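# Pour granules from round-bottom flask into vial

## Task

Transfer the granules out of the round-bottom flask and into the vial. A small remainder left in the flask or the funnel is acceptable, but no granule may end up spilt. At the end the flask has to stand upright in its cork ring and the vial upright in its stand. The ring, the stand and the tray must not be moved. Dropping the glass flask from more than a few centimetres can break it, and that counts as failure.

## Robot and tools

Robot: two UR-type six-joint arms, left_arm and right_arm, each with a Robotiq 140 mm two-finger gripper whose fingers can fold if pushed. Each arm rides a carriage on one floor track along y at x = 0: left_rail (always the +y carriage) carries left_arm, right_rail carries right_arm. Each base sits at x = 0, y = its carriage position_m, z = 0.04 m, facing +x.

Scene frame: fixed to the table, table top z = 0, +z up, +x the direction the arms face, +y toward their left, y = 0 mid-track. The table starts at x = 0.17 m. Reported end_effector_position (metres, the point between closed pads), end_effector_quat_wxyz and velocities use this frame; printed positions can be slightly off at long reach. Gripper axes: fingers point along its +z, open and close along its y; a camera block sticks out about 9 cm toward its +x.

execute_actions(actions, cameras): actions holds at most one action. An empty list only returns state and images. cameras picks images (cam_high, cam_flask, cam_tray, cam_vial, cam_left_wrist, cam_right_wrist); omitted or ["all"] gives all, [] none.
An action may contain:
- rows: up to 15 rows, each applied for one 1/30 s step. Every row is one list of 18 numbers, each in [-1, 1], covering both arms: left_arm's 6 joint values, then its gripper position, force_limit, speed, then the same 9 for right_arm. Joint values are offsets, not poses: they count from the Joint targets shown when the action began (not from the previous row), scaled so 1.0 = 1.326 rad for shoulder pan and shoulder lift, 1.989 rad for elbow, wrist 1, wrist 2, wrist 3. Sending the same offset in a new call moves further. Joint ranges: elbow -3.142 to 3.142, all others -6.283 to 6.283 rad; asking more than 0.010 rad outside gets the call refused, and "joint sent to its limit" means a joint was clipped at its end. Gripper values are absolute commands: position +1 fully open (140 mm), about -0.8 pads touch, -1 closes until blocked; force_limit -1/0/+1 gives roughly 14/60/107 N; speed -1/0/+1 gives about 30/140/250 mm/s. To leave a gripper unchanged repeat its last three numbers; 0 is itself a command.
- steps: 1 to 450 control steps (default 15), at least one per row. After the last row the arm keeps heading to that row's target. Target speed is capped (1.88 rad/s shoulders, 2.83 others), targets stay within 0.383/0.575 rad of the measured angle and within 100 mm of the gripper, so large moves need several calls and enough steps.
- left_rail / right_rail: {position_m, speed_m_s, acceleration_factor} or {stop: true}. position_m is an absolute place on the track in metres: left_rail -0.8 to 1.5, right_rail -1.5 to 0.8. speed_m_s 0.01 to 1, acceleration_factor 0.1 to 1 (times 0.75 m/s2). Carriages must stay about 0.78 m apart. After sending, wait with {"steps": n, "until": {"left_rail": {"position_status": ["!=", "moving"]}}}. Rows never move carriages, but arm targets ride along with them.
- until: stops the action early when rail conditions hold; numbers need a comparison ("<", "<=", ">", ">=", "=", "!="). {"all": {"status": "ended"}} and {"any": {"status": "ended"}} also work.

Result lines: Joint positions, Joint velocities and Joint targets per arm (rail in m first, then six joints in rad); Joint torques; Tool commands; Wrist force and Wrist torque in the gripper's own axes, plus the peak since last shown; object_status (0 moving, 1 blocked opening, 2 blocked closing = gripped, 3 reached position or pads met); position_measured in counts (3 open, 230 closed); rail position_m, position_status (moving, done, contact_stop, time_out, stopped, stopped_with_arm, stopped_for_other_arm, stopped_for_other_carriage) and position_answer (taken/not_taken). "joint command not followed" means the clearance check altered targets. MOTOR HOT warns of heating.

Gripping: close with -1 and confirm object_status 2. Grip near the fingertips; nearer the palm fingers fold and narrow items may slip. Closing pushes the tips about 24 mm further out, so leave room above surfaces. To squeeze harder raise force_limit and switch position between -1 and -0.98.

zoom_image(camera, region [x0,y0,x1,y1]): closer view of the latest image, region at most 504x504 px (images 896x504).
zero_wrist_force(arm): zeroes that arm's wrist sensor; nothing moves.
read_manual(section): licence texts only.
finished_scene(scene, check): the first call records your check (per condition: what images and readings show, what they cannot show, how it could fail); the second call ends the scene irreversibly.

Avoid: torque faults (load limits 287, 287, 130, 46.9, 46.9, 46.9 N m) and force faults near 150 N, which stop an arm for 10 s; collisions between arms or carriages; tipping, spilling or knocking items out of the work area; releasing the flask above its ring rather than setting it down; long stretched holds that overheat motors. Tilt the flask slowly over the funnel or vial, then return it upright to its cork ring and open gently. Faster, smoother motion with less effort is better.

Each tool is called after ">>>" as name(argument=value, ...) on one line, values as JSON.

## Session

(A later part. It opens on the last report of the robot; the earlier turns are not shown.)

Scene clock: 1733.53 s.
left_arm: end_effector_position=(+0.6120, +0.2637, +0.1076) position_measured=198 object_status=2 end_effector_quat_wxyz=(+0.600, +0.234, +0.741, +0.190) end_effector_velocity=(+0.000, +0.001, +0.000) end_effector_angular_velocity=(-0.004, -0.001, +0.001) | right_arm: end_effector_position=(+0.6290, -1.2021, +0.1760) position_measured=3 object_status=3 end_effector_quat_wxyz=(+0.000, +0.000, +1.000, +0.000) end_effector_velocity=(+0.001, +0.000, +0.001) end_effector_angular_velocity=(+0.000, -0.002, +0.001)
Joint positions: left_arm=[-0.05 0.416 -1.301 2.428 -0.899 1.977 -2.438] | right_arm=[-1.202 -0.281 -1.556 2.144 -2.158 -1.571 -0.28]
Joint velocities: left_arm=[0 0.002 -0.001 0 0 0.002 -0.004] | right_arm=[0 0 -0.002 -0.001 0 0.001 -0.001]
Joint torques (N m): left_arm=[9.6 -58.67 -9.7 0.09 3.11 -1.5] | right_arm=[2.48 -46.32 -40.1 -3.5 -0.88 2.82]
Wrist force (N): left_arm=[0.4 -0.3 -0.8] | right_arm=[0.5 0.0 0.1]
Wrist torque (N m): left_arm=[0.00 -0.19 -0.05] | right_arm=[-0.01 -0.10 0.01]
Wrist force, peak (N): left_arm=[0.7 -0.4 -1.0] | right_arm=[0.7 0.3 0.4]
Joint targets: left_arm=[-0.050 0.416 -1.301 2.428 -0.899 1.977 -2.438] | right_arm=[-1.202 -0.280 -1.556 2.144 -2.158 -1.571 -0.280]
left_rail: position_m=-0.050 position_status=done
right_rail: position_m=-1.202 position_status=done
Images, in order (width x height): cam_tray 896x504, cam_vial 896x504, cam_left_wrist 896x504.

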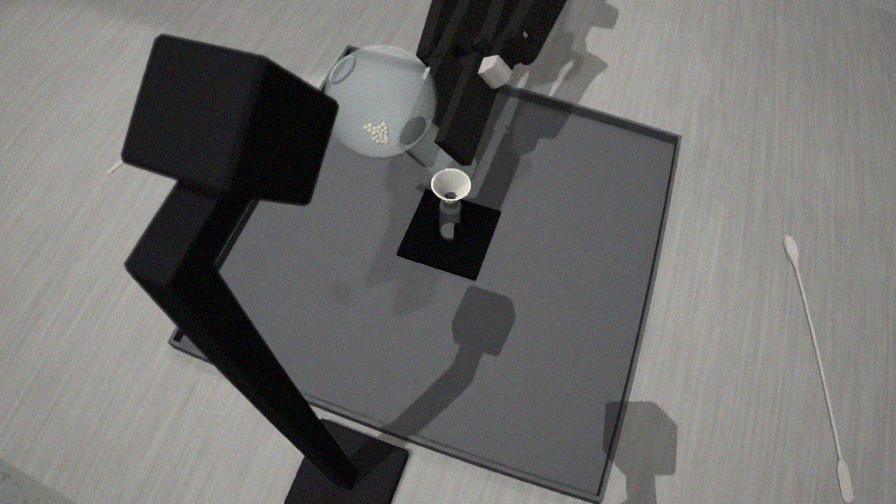

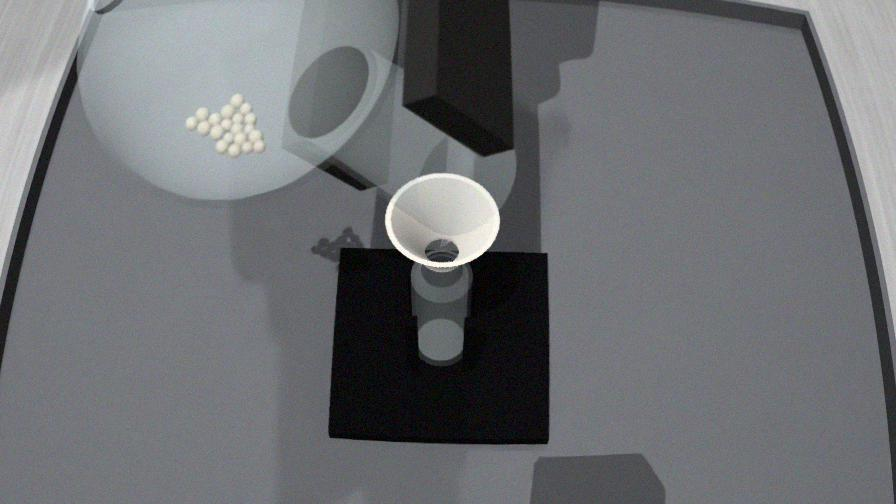

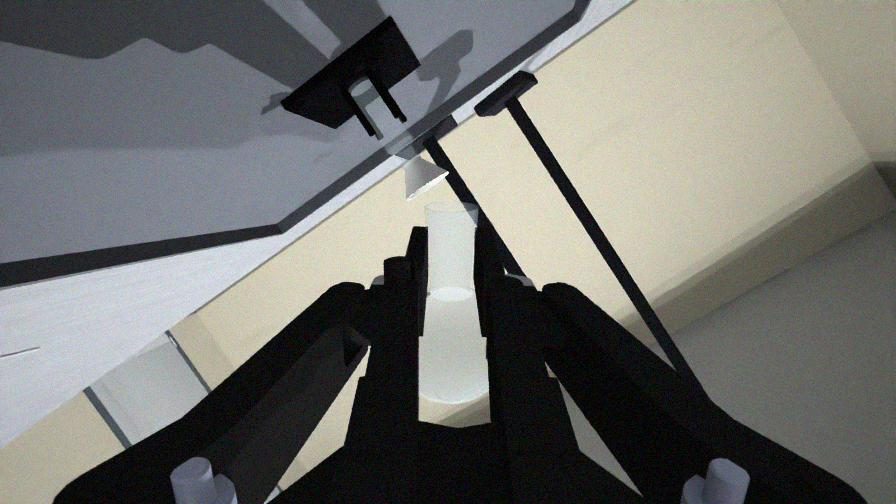

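>>> zoom_image(camera="cam_vial", region=[430, 120, 550, 220])

>>> zoom_image(camera="cam_vial", region=[370, 130, 470, 250])

>>> zoom_image(camera="cam_tray", region=[410, 140, 490, 210])

Scaled by 4.200 from the camera's 896x504 image, which has a finer 1280x720 frame.

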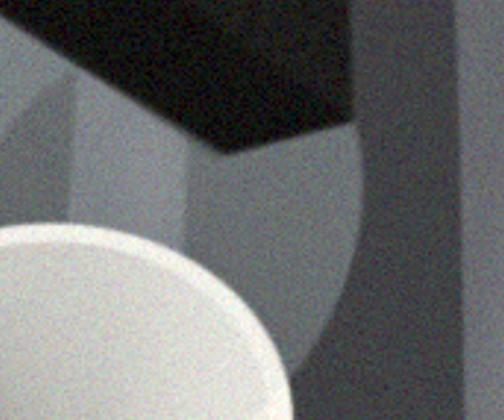

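Scaled by 4.200 from the camera's 896x504 image, which has a finer 1280x720 frame.

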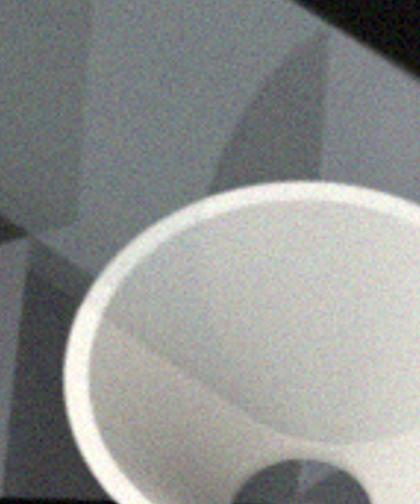

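Scaled by 6.300 from the camera's 896x504 image, which has a finer 1280x720 frame.

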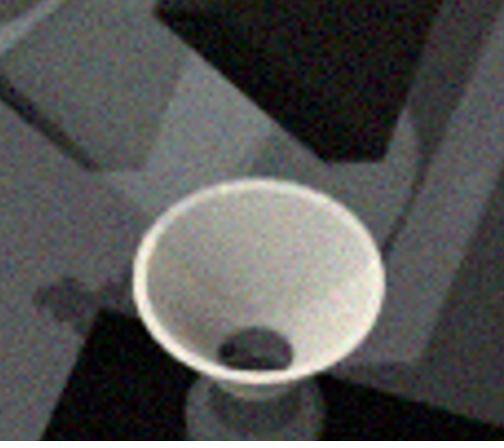

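>>> execute_actions(actions=[{"rows": [
[0.00003,0.00001,-0.00001,0.00000,0.00002,-0.00026,-1,-0.3,-0.8,0,0,0,0,0,0,1,1,1],
[0.00017,0.00007,-0.00006,0.00002,0.00011,-0.00164,-1,-0.3,-0.8,0,0,0,0,0,0,1,1,1],
[0.00053,0.00022,-0.00018,0.00006,0.00034,-0.00500,-1,-0.3,-0.8,0,0,0,0,0,0,1,1,1],
[0.00111,0.00046,-0.00037,0.00013,0.00072,-0.01052,-1,-0.3,-0.8,0,0,0,0,0,0,1,1,1],
[0.00191,0.00080,-0.00064,0.00023,0.00124,-0.01811,-1,-0.3,-0.8,0,0,0,0,0,0,1,1,1],
[0.00288,0.00120,-0.00096,0.00035,0.00187,-0.02734,-1,-0.3,-0.8,0,0,0,0,0,0,1,1,1],
[0.00398,0.00166,-0.00133,0.00048,0.00258,-0.03778,-1,-0.3,-0.8,0,0,0,0,0,0,1,1,1],
[0.00511,0.00214,-0.00170,0.00062,0.00332,-0.04847,-1,-0.3,-0.8,0,0,0,0,0,0,1,1,1],
[0.00621,0.00260,-0.00207,0.00075,0.00403,-0.05891,-1,-0.3,-0.8,0,0,0,0,0,0,1,1,1],
[0.00718,0.00300,-0.00239,0.00087,0.00466,-0.06814,-1,-0.3,-0.8,0,0,0,0,0,0,1,1,1],
[0.00798,0.00334,-0.00266,0.00096,0.00518,-0.07573,-1,-0.3,-0.8,0,0,0,0,0,0,1,1,1],
[0.00856,0.00358,-0.00285,0.00103,0.00556,-0.08125,-1,-0.3,-0.8,0,0,0,0,0,0,1,1,1],
[0.00892,0.00373,-0.00297,0.00108,0.00579,-0.08461,-1,-0.3,-0.8,0,0,0,0,0,0,1,1,1],
[0.00906,0.00379,-0.00302,0.00109,0.00588,-0.08599,-1,-0.3,-0.8,0,0,0,0,0,0,1,1,1],
[0.00909,0.00380,-0.00303,0.00110,0.00590,-0.08625,-1,-0.3,-0.8,0,0,0,0,0,0,1,1,1]
], "steps": 15}], cameras=["cam_vial", "cam_tray", "cam_left_wrist"])

>>> zoom_image(camera="cam_vial", region=[360, 150, 530, 380])

>>> zoom_image(camera="cam_left_wrist", region=[370, 120, 510, 260])

Scene clock: 1773.30 s.
left_arm: end_effector_position=(+0.6112, +0.2685, +0.1071) position_measured=198 object_status=2 end_effector_quat_wxyz=(+0.614, +0.169, +0.759, +0.137) end_effector_velocity=(+0.000, +0.000, +0.000) end_effector_angular_velocity=(-0.005, +0.000, +0.001) | right_arm: end_effector_position=(+0.6290, -1.2021, +0.1760) position_measured=3 object_status=3 end_effector_quat_wxyz=(+0.000, +0.000, +1.000, +0.000) end_effector_velocity=(+0.000, +0.000, +0.001) end_effector_angular_velocity=(-0.001, -0.001, +0.001)
Joint positions: left_arm=[-0.05 0.428 -1.296 2.422 -0.896 1.989 -2.61] | right_arm=[-1.202 -0.281 -1.556 2.144 -2.158 -1.571 -0.28]
Joint velocities: left_arm=[0 0 0 -0.001 0 0 -0.006] | right_arm=[0 0 -0.001 0 0 -0.001 0]
Joint torques (N m): left_arm=[12.44 -34.71 -30.14 -0.2 3.22 -1.38] | right_arm=[6.51 -44.16 -38.56 -4.02 -1.04 2.67]
Wrist force (N): left_arm=[-0.2 -0.5 -0.7] | right_arm=[0.1 0.1 0.2]
Wrist torque (N m): left_arm=[-0.08 -0.10 -0.03] | right_arm=[0.01 -0.02 0.01]
Wrist force, peak (N): left_arm=[0.6 -0.7 -0.8] | right_arm=[0.7 0.3 0.2]
Joint targets: left_arm=[-0.050 0.428 -1.296 2.422 -0.896 1.989 -2.610] | right_arm=[-1.202 -0.280 -1.556 2.144 -2.158 -1.571 -0.280]
left_rail: position_m=-0.050 position_status=done
right_rail: position_m=-1.202 position_status=done
Images, in order (width x height): cam_tray 896x504, cam_vial 896x504, cam_left_wrist 896x504.

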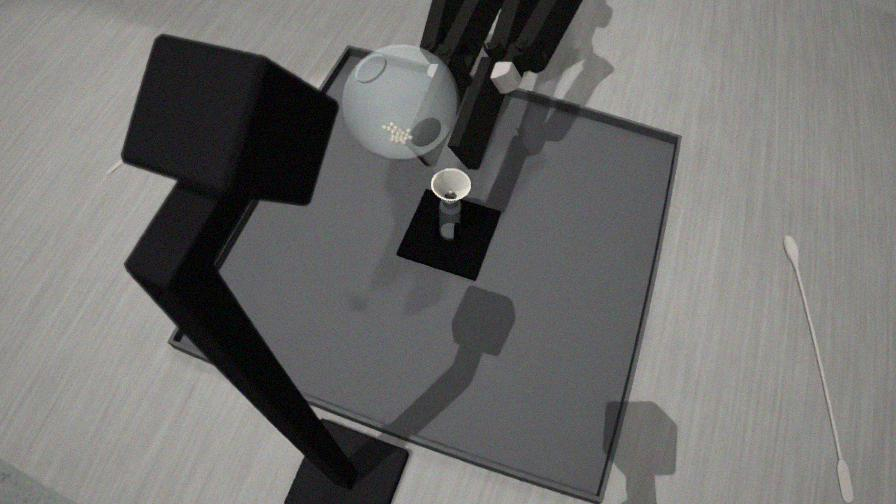

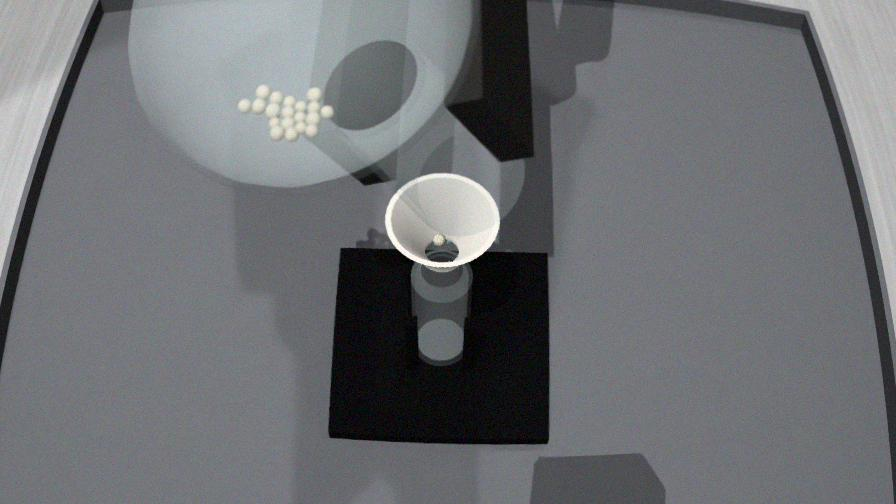

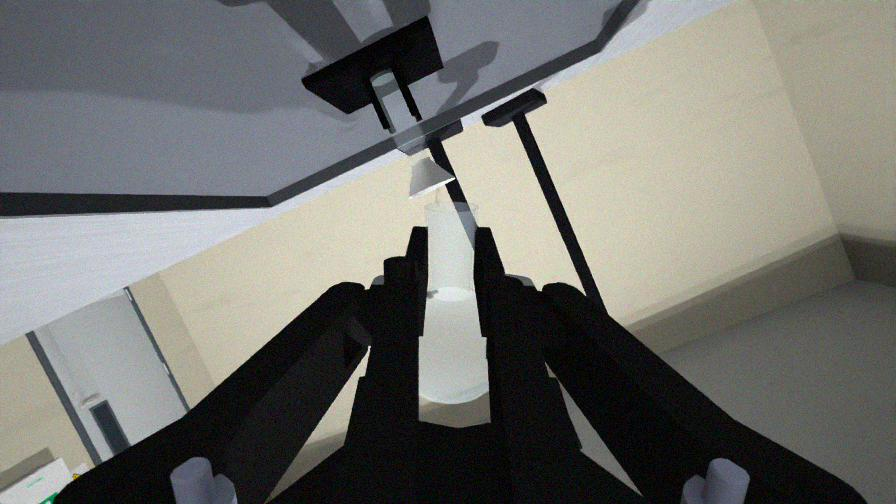

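Scaled by 2.191 from the camera's 896x504 image, which has a finer 1280x720 frame.

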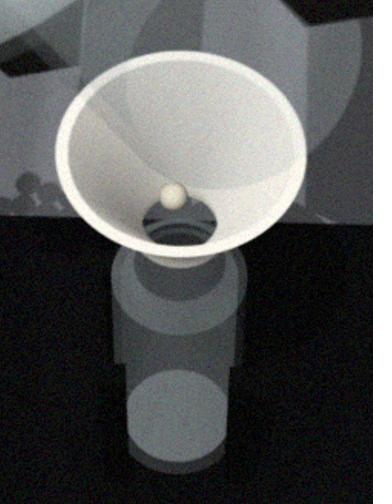

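Scaled by 3.600 from the camera's 896x504 image, which has a finer 1280x720 frame.

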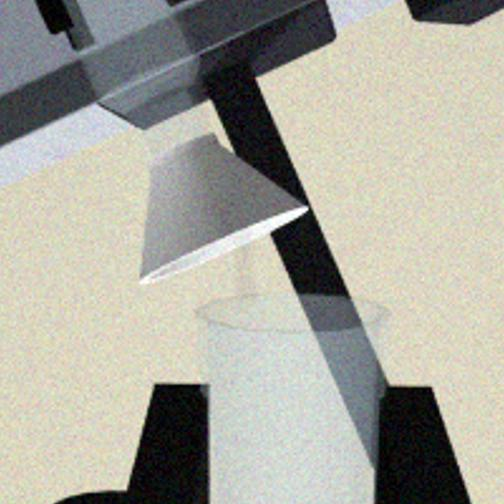

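>>> execute_actions(actions=[], cameras=["cam_vial", "cam_tray"])

>>> zoom_image(camera="cam_vial", region=[360, 150, 530, 380])

>>> zoom_image(camera="cam_vial", region=[220, 30, 480, 200])

Scene clock: 1778.40 s.
left_arm: end_effector_position=(+0.6112, +0.2685, +0.1071) position_measured=198 object_status=2 end_effector_quat_wxyz=(+0.614, +0.168, +0.759, +0.137) end_effector_velocity=(+0.000, +0.000, +0.000) end_effector_angular_velocity=(+0.001, +0.000, -0.001) | right_arm: end_effector_position=(+0.6290, -1.2021, +0.1760) position_measured=3 object_status=3 end_effector_quat_wxyz=(+0.000, +0.000, +1.000, +0.000) end_effector_velocity=(+0.001, -0.001, +0.000) end_effector_angular_velocity=(+0.000, -0.001, -0.001)
Joint positions: left_arm=[-0.05 0.428 -1.296 2.422 -0.896 1.989 -2.61] | right_arm=[-1.202 -0.281 -1.556 2.144 -2.158 -1.571 -0.28]
Joint velocities: left_arm=[0 0 0 0 0 0.001 0.001] | right_arm=[0 -0.001 0.001 0 -0.001 0 0]
Joint torques (N m): left_arm=[10.02 -35.33 -20.32 -1.76 3.02 -1.96] | right_arm=[4.89 -43.64 -39.2 -3.56 -0.69 2.65]
Wrist force (N): left_arm=[0.0 -0.5 -0.4] | right_arm=[0.2 0.2 0.1]
Wrist torque (N m): left_arm=[-0.07 -0.15 -0.04] | right_arm=[0.04 -0.04 0.01]
Wrist force, peak (N): left_arm=[0.5 -0.9 -1.1] | right_arm=[0.2 0.4 0.4]
Joint targets: left_arm=[-0.050 0.428 -1.296 2.422 -0.896 1.989 -2.610] | right_arm=[-1.202 -0.280 -1.556 2.144 -2.158 -1.571 -0.280]
Tool commands: left_gripper/position=-1.0 left_gripper/force_limit=-0.3 left_gripper/speed=-0.8 right_gripper/position=+1.0 right_gripper/force_limit=+1.0 right_gripper/speed=+1.0
left_rail: position_m=-0.050 position_status=done
right_rail: position_m=-1.202 position_status=done
Images, in order (width x height): cam_tray 896x504, cam_vial 896x504.

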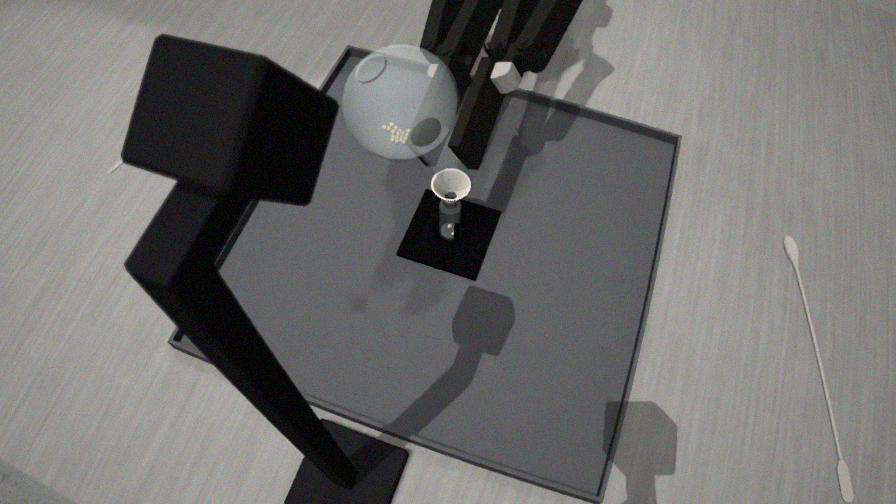

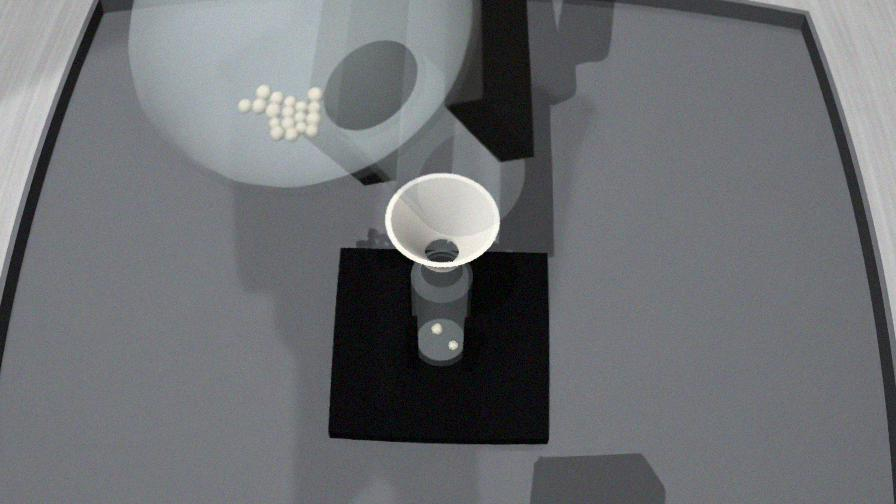

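Scaled by 2.191 from the camera's 896x504 image, which has a finer 1280x720 frame.

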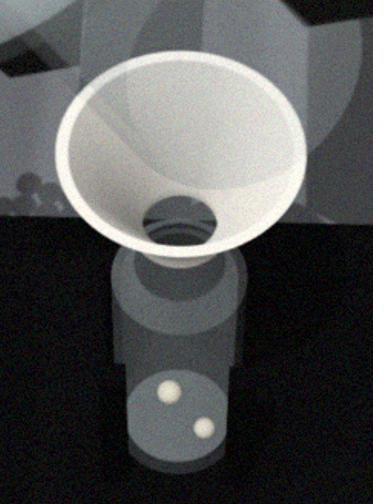

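Scaled by 1.938 from the camera's 896x504 image, which has a finer 1280x720 frame.

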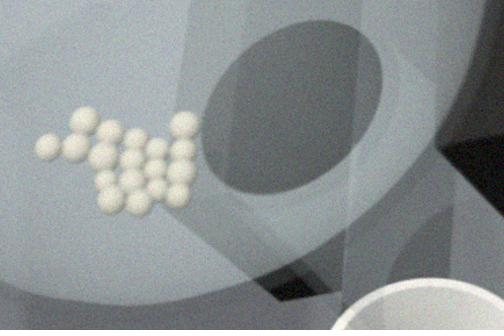

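>>> execute_actions(actions=[], cameras=["cam_vial", "cam_tray"])

Scene clock: 1801.43 s.
left_arm: end_effector_position=(+0.6112, +0.2685, +0.1071) position_measured=198 object_status=2 end_effector_quat_wxyz=(+0.614, +0.168, +0.759, +0.137) end_effector_velocity=(+0.001, -0.001, +0.000) end_effector_angular_velocity=(+0.001, +0.000, -0.002) | right_arm: end_effector_position=(+0.6290, -1.2021, +0.1760) position_measured=3 object_status=3 end_effector_quat_wxyz=(+0.000, +0.000, +1.000, +0.000) end_effector_velocity=(+0.001, +0.001, +0.000) end_effector_angular_velocity=(-0.001, -0.001, +0.002)
Joint positions: left_arm=[-0.05 0.428 -1.296 2.422 -0.896 1.989 -2.61] | right_arm=[-1.202 -0.281 -1.556 2.144 -2.158 -1.571 -0.28]
Joint velocities: left_arm=[0 -0.001 0 0 0 0.001 0] | right_arm=[0 0.002 0.001 -0.001 -0.001 0 0]
Joint torques (N m): left_arm=[5.31 -37.87 -13.87 -2.81 1.58 -1.74] | right_arm=[2.91 -45.48 -40.34 -3.65 -0.65 2.15]
Wrist force (N): left_arm=[0.3 -0.3 -0.7] | right_arm=[0.2 0.0 0.2]
Wrist torque (N m): left_arm=[-0.02 -0.21 -0.03] | right_arm=[0.00 -0.03 0.01]
Wrist force, peak (N): left_arm=[0.1 -0.5 -1.3] | right_arm=[0.1 0.6 0.3]
Joint targets: left_arm=[-0.050 0.428 -1.296 2.422 -0.896 1.989 -2.610] | right_arm=[-1.202 -0.280 -1.556 2.144 -2.158 -1.571 -0.280]
Tool commands: left_gripper/position=-1.0 left_gripper/force_limit=-0.3 left_gripper/speed=-0.8 right_gripper/position=+1.0 right_gripper/force_limit=+1.0 right_gripper/speed=+1.0
left_rail: position_m=-0.050 position_status=done
right_rail: position_m=-1.202 position_status=done
Images, in order (width x height): cam_tray 896x504, cam_vial 896x504.

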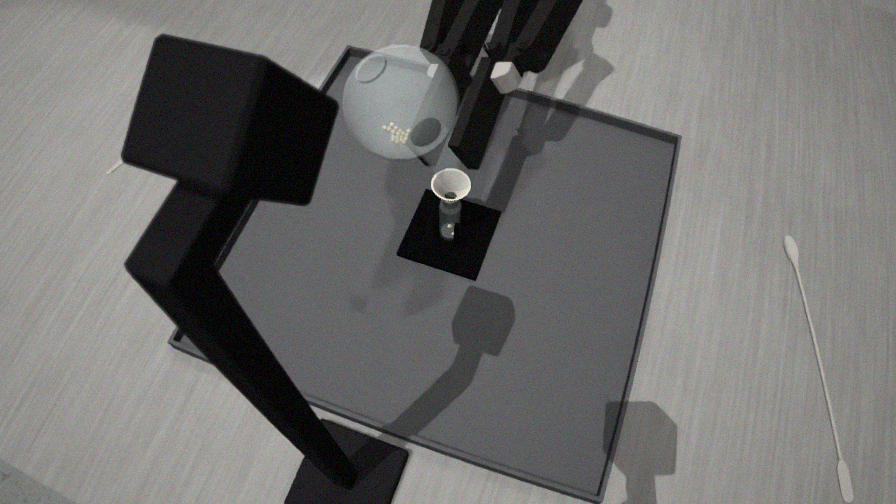

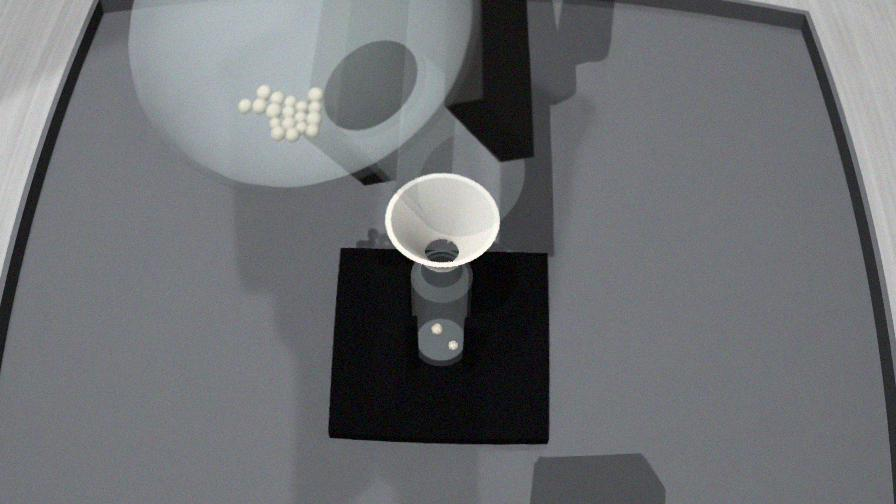

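>>> zoom_image(camera="cam_vial", region=[220, 30, 530, 280])

>>> zoom_image(camera="cam_tray", region=[330, 30, 530, 250])

Scaled by 1.626 from the camera's 896x504 image, which has a finer 1280x720 frame.

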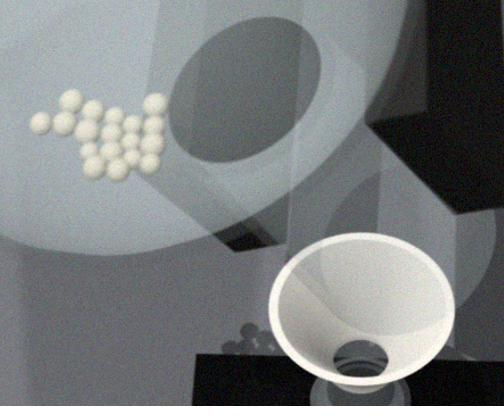

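Scaled by 2.291 from the camera's 896x504 image, which has a finer 1280x720 frame.

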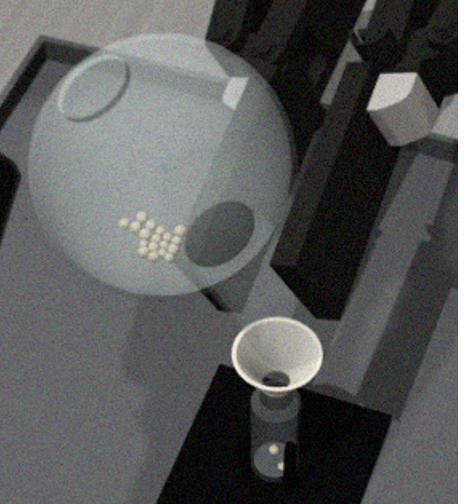

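>>> execute_actions(actions=[{"rows": [[0.000014,0.000006,-0.000004,0,0.000009,-0.000129,-1,-0.3,-0.8,0,0,0,0,0,0,1,1,1],[0.000087,0.000041,-0.000024,0.000003,0.000056,-0.000819,-1,-0.3,-0.8,0,0,0,0,0,0,1,1,1],[0.000264,0.000124,-0.000073,0.000008,0.000172,-0.002501,-1,-0.3,-0.8,0,0,0,0,0,0,1,1,1],[0.000556,0.000262,-0.000153,0.000016,0.000361,-0.005260,-1,-0.3,-0.8,0,0,0,0,0,0,1,1,1],[0.000957,0.000450,-0.000263,0.000028,0.000621,-0.009054,-1,-0.3,-0.8,0,0,0,0,0,0,1,1,1],[0.001444,0.000680,-0.000398,0.000042,0.000938,-0.013668,-1,-0.3,-0.8,0,0,0,0,0,0,1,1,1],[0.001996,0.000940,-0.000549,0.000059,0.001296,-0.018885,-1,-0.3,-0.8,0,0,0,0,0,0,1,1,1],[0.002560,0.001205,-0.000705,0.000075,0.001662,-0.024231,-1,-0.3,-0.8,0,0,0,0,0,0,1,1,1],[0.003112,0.001465,-0.000856,0.000092,0.002020,-0.029448,-1,-0.3,-0.8,0,0,0,0,0,0,1,1,1],[0.003599,0.001695,-0.000991,0.000106,0.002337,-0.034062,-1,-0.3,-0.8,0,0,0,0,0,0,1,1,1],[0.004000,0.001883,-0.001101,0.000118,0.002597,-0.037856,-1,-0.3,-0.8,0,0,0,0,0,0,1,1,1],[0.004292,0.002021,-0.001181,0.000126,0.002786,-0.040615,-1,-0.3,-0.8,0,0,0,0,0,0,1,1,1],[0.004469,0.002104,-0.001230,0.000131,0.002902,-0.042297,-1,-0.3,-0.8,0,0,0,0,0,0,1,1,1],[0.004542,0.002139,-0.001250,0.000134,0.002949,-0.042987,-1,-0.3,-0.8,0,0,0,0,0,0,1,1,1],[0.004556,0.002145,-0.001254,0.000134,0.002958,-0.043116,-1,-0.3,-0.8,0,0,0,0,0,0,1,1,1]], "steps": 15}], cameras=["cam_vial", "cam_tray"])

>>> zoom_image(camera="cam_vial", region=[220, 30, 530, 280])

Scene clock: 1851.37 s.
left_arm: end_effector_position=(+0.6105, +0.2708, +0.1065) position_measured=198 object_status=2 end_effector_quat_wxyz=(+0.620, +0.135, +0.765, +0.110) end_effector_velocity=(-0.001, +0.000, -0.001) end_effector_angular_velocity=(-0.004, +0.001, +0.001) | right_arm: end_effector_position=(+0.6290, -1.2021, +0.1760) position_measured=3 object_status=3 end_effector_quat_wxyz=(+0.000, +0.000, +1.000, +0.000) end_effector_velocity=(+0.000, +0.000, +0.000) end_effector_angular_velocity=(-0.001, +0.000, +0.000)
Joint positions: left_arm=[-0.05 0.434 -1.293 2.419 -0.896 1.995 -2.695] | right_arm=[-1.202 -0.281 -1.556 2.144 -2.158 -1.571 -0.28]
Joint velocities: left_arm=[0 0.001 0 0.001 0 0 -0.003] | right_arm=[0 0 -0.001 0.001 -0.001 -0.001 0]
Joint torques (N m): left_arm=[11.05 -35.18 -30.72 -0.31 3.2 -3.23] | right_arm=[3.46 -44.03 -39.63 -3.68 -0.74 2.59]
Wrist force (N): left_arm=[0.2 -0.7 -0.7] | right_arm=[0.4 0.3 0.4]
Wrist torque (N m): left_arm=[-0.12 -0.18 -0.04] | right_arm=[0.07 -0.07 0.00]
Wrist force, peak (N): left_arm=[0.3 -0.6 -1.3] | right_arm=[-0.3 0.6 0.1]
Joint targets: left_arm=[-0.050 0.434 -1.293 2.419 -0.896 1.995 -2.696] | right_arm=[-1.202 -0.280 -1.556 2.144 -2.158 -1.571 -0.280]
left_rail: position_m=-0.050 position_status=done
right_rail: position_m=-1.202 position_status=done
Images, in order (width x height): cam_tray 896x504, cam_vial 896x504.

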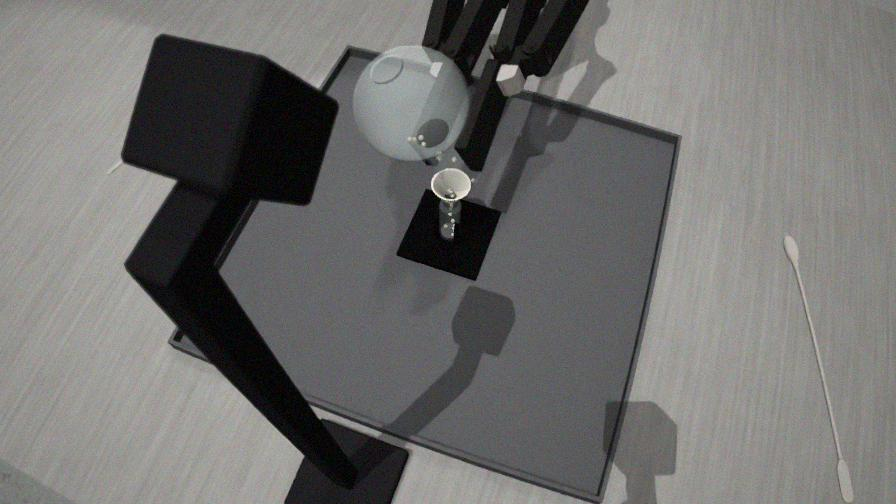

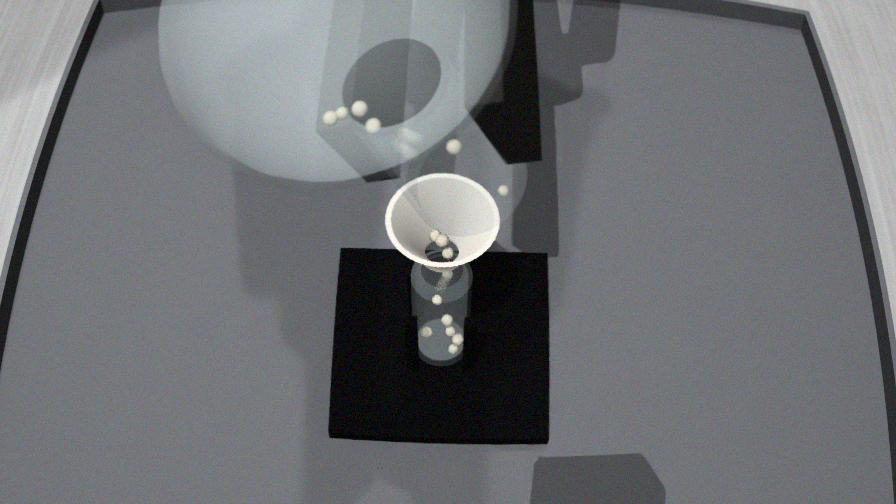

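Scaled by 1.626 from the camera's 896x504 image, which has a finer 1280x720 frame.

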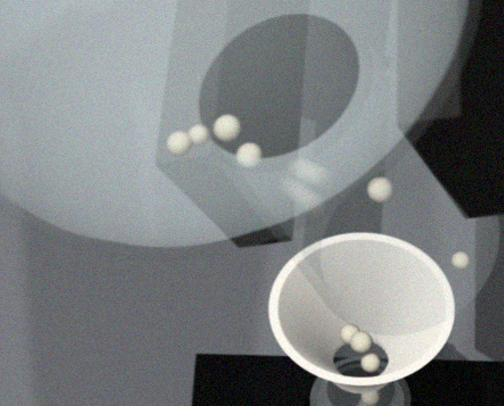

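>>> execute_actions(actions=[], cameras=["cam_vial", "cam_tray"])

>>> zoom_image(camera="cam_vial", region=[220, 30, 530, 280])

>>> zoom_image(camera="cam_vial", region=[360, 150, 530, 380])

Scene clock: 1858.83 s.
left_arm: end_effector_position=(+0.6105, +0.2708, +0.1065) position_measured=198 object_status=2 end_effector_quat_wxyz=(+0.620, +0.135, +0.765, +0.110) end_effector_velocity=(+0.000, +0.000, +0.000) end_effector_angular_velocity=(-0.001, +0.000, +0.001) | right_arm: end_effector_position=(+0.6290, -1.2021, +0.1760) position_measured=3 object_status=3 end_effector_quat_wxyz=(+0.000, +0.000, +1.000, +0.000) end_effector_velocity=(-0.001, +0.000, -0.001) end_effector_angular_velocity=(+0.001, +0.002, -0.001)
Joint positions: left_arm=[-0.05 0.434 -1.293 2.419 -0.896 1.995 -2.696] | right_arm=[-1.202 -0.281 -1.556 2.144 -2.158 -1.571 -0.281]
Joint velocities: left_arm=[0 0 0 0 0.001 -0.001 -0.001] | right_arm=[0 0 0.001 0.001 0 0 0.001]
Joint torques (N m): left_arm=[10.33 -35 -16.99 -2.48 2.79 -2.27] | right_arm=[3.22 -45.55 -39.18 -3.91 -0.67 2.34]
Wrist force (N): left_arm=[0.3 -0.4 -1.0] | right_arm=[0.1 0.2 0.1]
Wrist torque (N m): left_arm=[-0.06 -0.21 -0.05] | right_arm=[0.04 -0.01 0.01]
Wrist force, peak (N): left_arm=[0.4 -0.7 -1.4] | right_arm=[0.6 0.5 0.1]
Joint targets: left_arm=[-0.050 0.434 -1.293 2.419 -0.896 1.995 -2.696] | right_arm=[-1.202 -0.280 -1.556 2.144 -2.158 -1.571 -0.280]
Tool commands: left_gripper/position=-1.0 left_gripper/force_limit=-0.3 left_gripper/speed=-0.8 right_gripper/position=+1.0 right_gripper/force_limit=+1.0 right_gripper/speed=+1.0
left_rail: position_m=-0.050 position_status=done
right_rail: position_m=-1.202 position_status=done
Images, in order (width x height): cam_tray 896x504, cam_vial 896x504.

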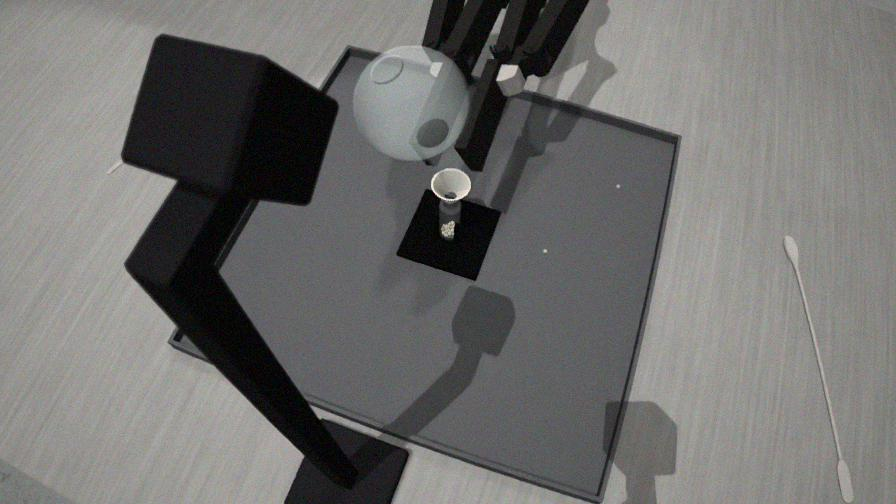

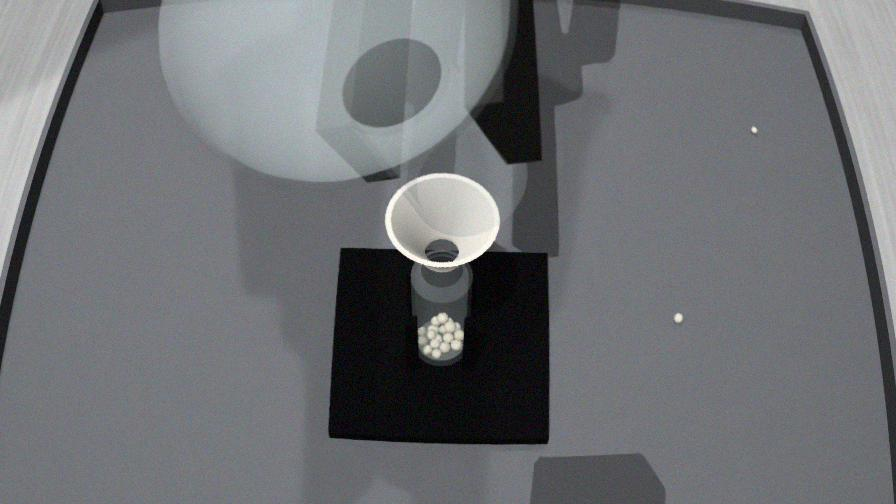

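Scaled by 1.626 from the camera's 896x504 image, which has a finer 1280x720 frame.

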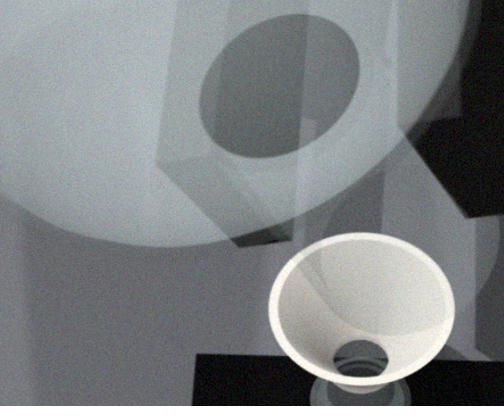

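Scaled by 2.191 from the camera's 896x504 image, which has a finer 1280x720 frame.

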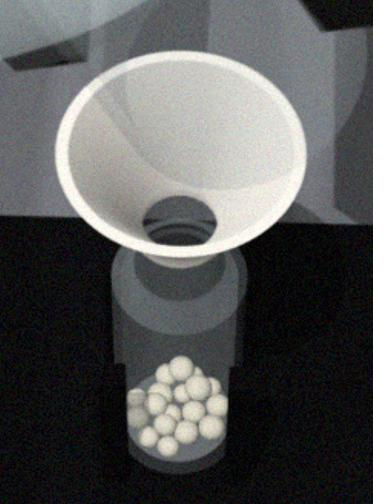

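>>> execute_actions(actions=[{"rows": [[-0.000150,-0.000272,-0.000022,0.000195,-0.000097,0.001029,-1,-0.3,-0.8,0,0,0,0,0,0,1,1,1],[-0.000949,-0.001725,-0.000141,0.001232,-0.000616,0.006515,-1,-0.3,-0.8,0,0,0,0,0,0,1,1,1],[-0.002897,-0.005265,-0.000430,0.003761,-0.001882,0.019887,-1,-0.3,-0.8,0,0,0,0,0,0,1,1,1],[-0.006093,-0.011076,-0.000905,0.007911,-0.003958,0.041832,-1,-0.3,-0.8,0,0,0,0,0,0,1,1,1],[-0.010488,-0.019064,-0.001558,0.013617,-0.006813,0.072006,-1,-0.3,-0.8,0,0,0,0,0,0,1,1,1],[-0.015832,-0.028778,-0.002352,0.020555,-0.010284,0.108695,-1,-0.3,-0.8,0,0,0,0,0,0,1,1,1],[-0.021875,-0.039763,-0.003250,0.028400,-0.014210,0.150184,-1,-0.3,-0.8,0,0,0,0,0,0,1,1,1],[-0.028069,-0.051020,-0.004171,0.036441,-0.018232,0.192701,-1,-0.3,-0.8,0,0,0,0,0,0,1,1,1],[-0.034112,-0.062005,-0.005069,0.044286,-0.022158,0.234190,-1,-0.3,-0.8,0,0,0,0,0,0,1,1,1],[-0.039456,-0.071719,-0.005863,0.051224,-0.025629,0.270879,-1,-0.3,-0.8,0,0,0,0,0,0,1,1,1],[-0.043851,-0.079707,-0.006516,0.056930,-0.028484,0.301053,-1,-0.3,-0.8,0,0,0,0,0,0,1,1,1],[-0.047047,-0.085518,-0.006991,0.061080,-0.030560,0.322998,-1,-0.3,-0.8,0,0,0,0,0,0,1,1,1],[-0.048995,-0.089058,-0.007280,0.063609,-0.031826,0.336370,-1,-0.3,-0.8,0,0,0,0,0,0,1,1,1],[-0.049794,-0.090511,-0.007399,0.064646,-0.032345,0.341856,-1,-0.3,-0.8,0,0,0,0,0,0,1,1,1],[-0.049944,-0.090783,-0.007421,0.064841,-0.032442,0.342885,-1,-0.3,-0.8,0,0,0,0,0,0,1,1,1]], "steps": 15}], cameras=["cam_vial", "cam_tray", "cam_left_wrist"])

Scene clock: 1980.13 s.
left_arm: end_effector_position=(+0.6274, +0.2503, +0.1601) position_measured=198 object_status=2 end_effector_quat_wxyz=(+0.545, +0.389, +0.673, +0.315) end_effector_velocity=(+0.000, +0.000, +0.000) end_effector_angular_velocity=(+0.002, +0.000, -0.001) | right_arm: end_effector_position=(+0.6290, -1.2021, +0.1760) position_measured=3 object_status=3 end_effector_quat_wxyz=(+0.000, +0.000, +1.000, +0.000) end_effector_velocity=(+0.000, +0.000, +0.000) end_effector_angular_velocity=(-0.001, +0.000, +0.000)
Joint positions: left_arm=[-0.05 0.368 -1.413 2.404 -0.767 1.93 -2.014] | right_arm=[-1.202 -0.281 -1.556 2.144 -2.158 -1.571 -0.28]
Joint velocities: left_arm=[0 -0.001 -0.001 0 0.001 -0.001 0.002] | right_arm=[0 0 -0.001 0.001 0 -0.001 0]
Joint torques (N m): left_arm=[-10.25 -54.25 -35.05 -0.57 -2.6 2.48] | right_arm=[3.53 -46.32 -39.34 -3.64 -0.77 2.39]
Wrist force (N): left_arm=[-0.1 -0.3 -0.9] | right_arm=[0.1 0.0 0.1]
Wrist torque (N m): left_arm=[0.12 -0.03 -0.02] | right_arm=[0.01 -0.01 0.01]
Wrist force, peak (N): left_arm=[1.8 -0.3 -1.1] | right_arm=[0.5 0.4 0.5]
Joint targets: left_arm=[-0.050 0.368 -1.413 2.404 -0.767 1.930 -2.014] | right_arm=[-1.202 -0.280 -1.556 2.144 -2.158 -1.571 -0.280]
left_rail: position_m=-0.050 position_status=done
right_rail: position_m=-1.202 position_status=done
Images, in order (width x height): cam_tray 896x504, cam_vial 896x504, cam_left_wrist 896x504.

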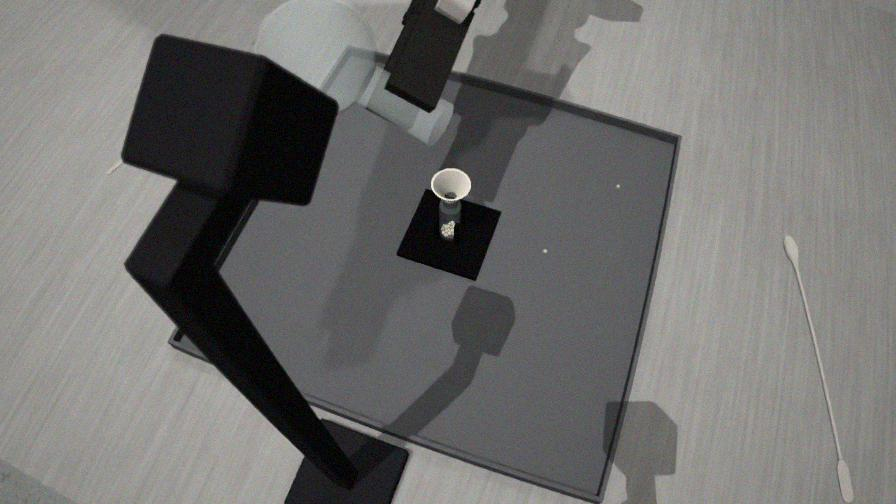

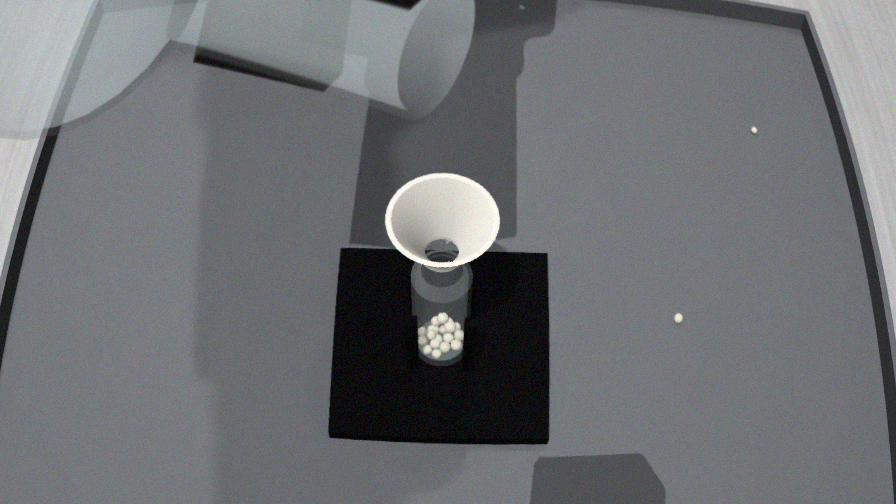

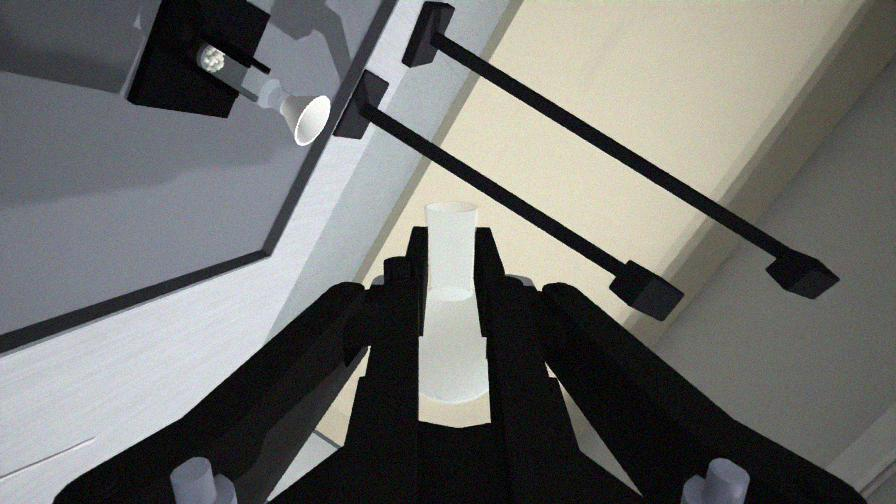

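>>> zoom_image(camera="cam_vial", region=[440, 0, 840, 200])

>>> zoom_image(camera="cam_tray", region=[420, 60, 720, 300])

>>> zoom_image(camera="cam_vial", region=[360, 150, 530, 380])

Scaled by 1.260 from the camera's 896x504 image, which has a finer 1280x720 frame.

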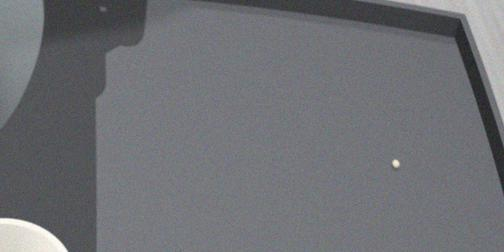

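Scaled by 1.680 from the camera's 896x504 image, which has a finer 1280x720 frame.

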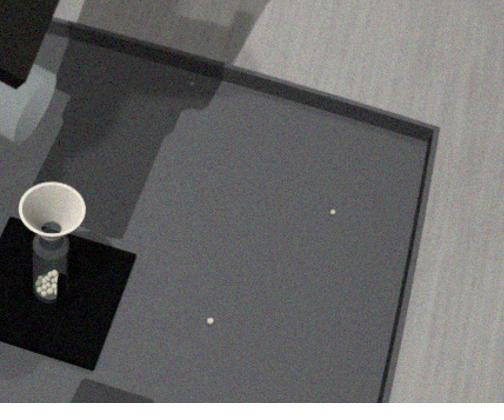

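Scaled by 2.191 from the camera's 896x504 image, which has a finer 1280x720 frame.

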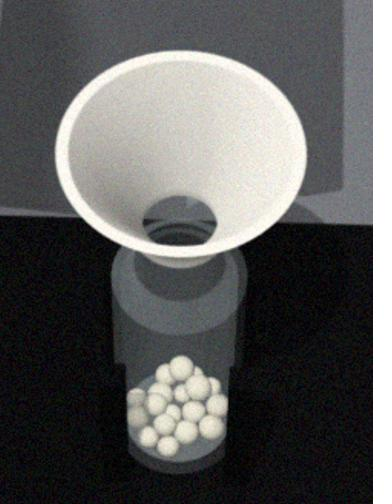

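>>> zoom_image(camera="cam_tray", region=[480, 70, 600, 150])

>>> zoom_image(camera="cam_vial", region=[470, 0, 570, 56])

>>> zoom_image(camera="cam_left_wrist", region=[100, 0, 340, 150])

Scaled by 4.200 from the camera's 896x504 image, which has a finer 1280x720 frame.

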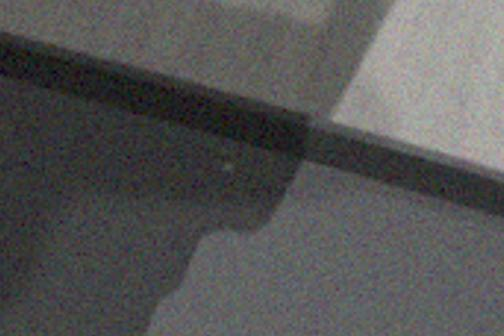

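Scaled by 5.040 from the camera's 896x504 image, which has a finer 1280x720 frame.

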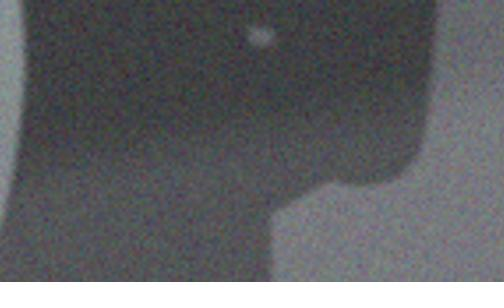

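Scaled by 2.100 from the camera's 896x504 image, which has a finer 1280x720 frame.

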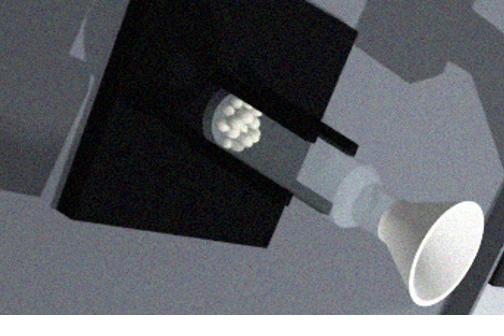

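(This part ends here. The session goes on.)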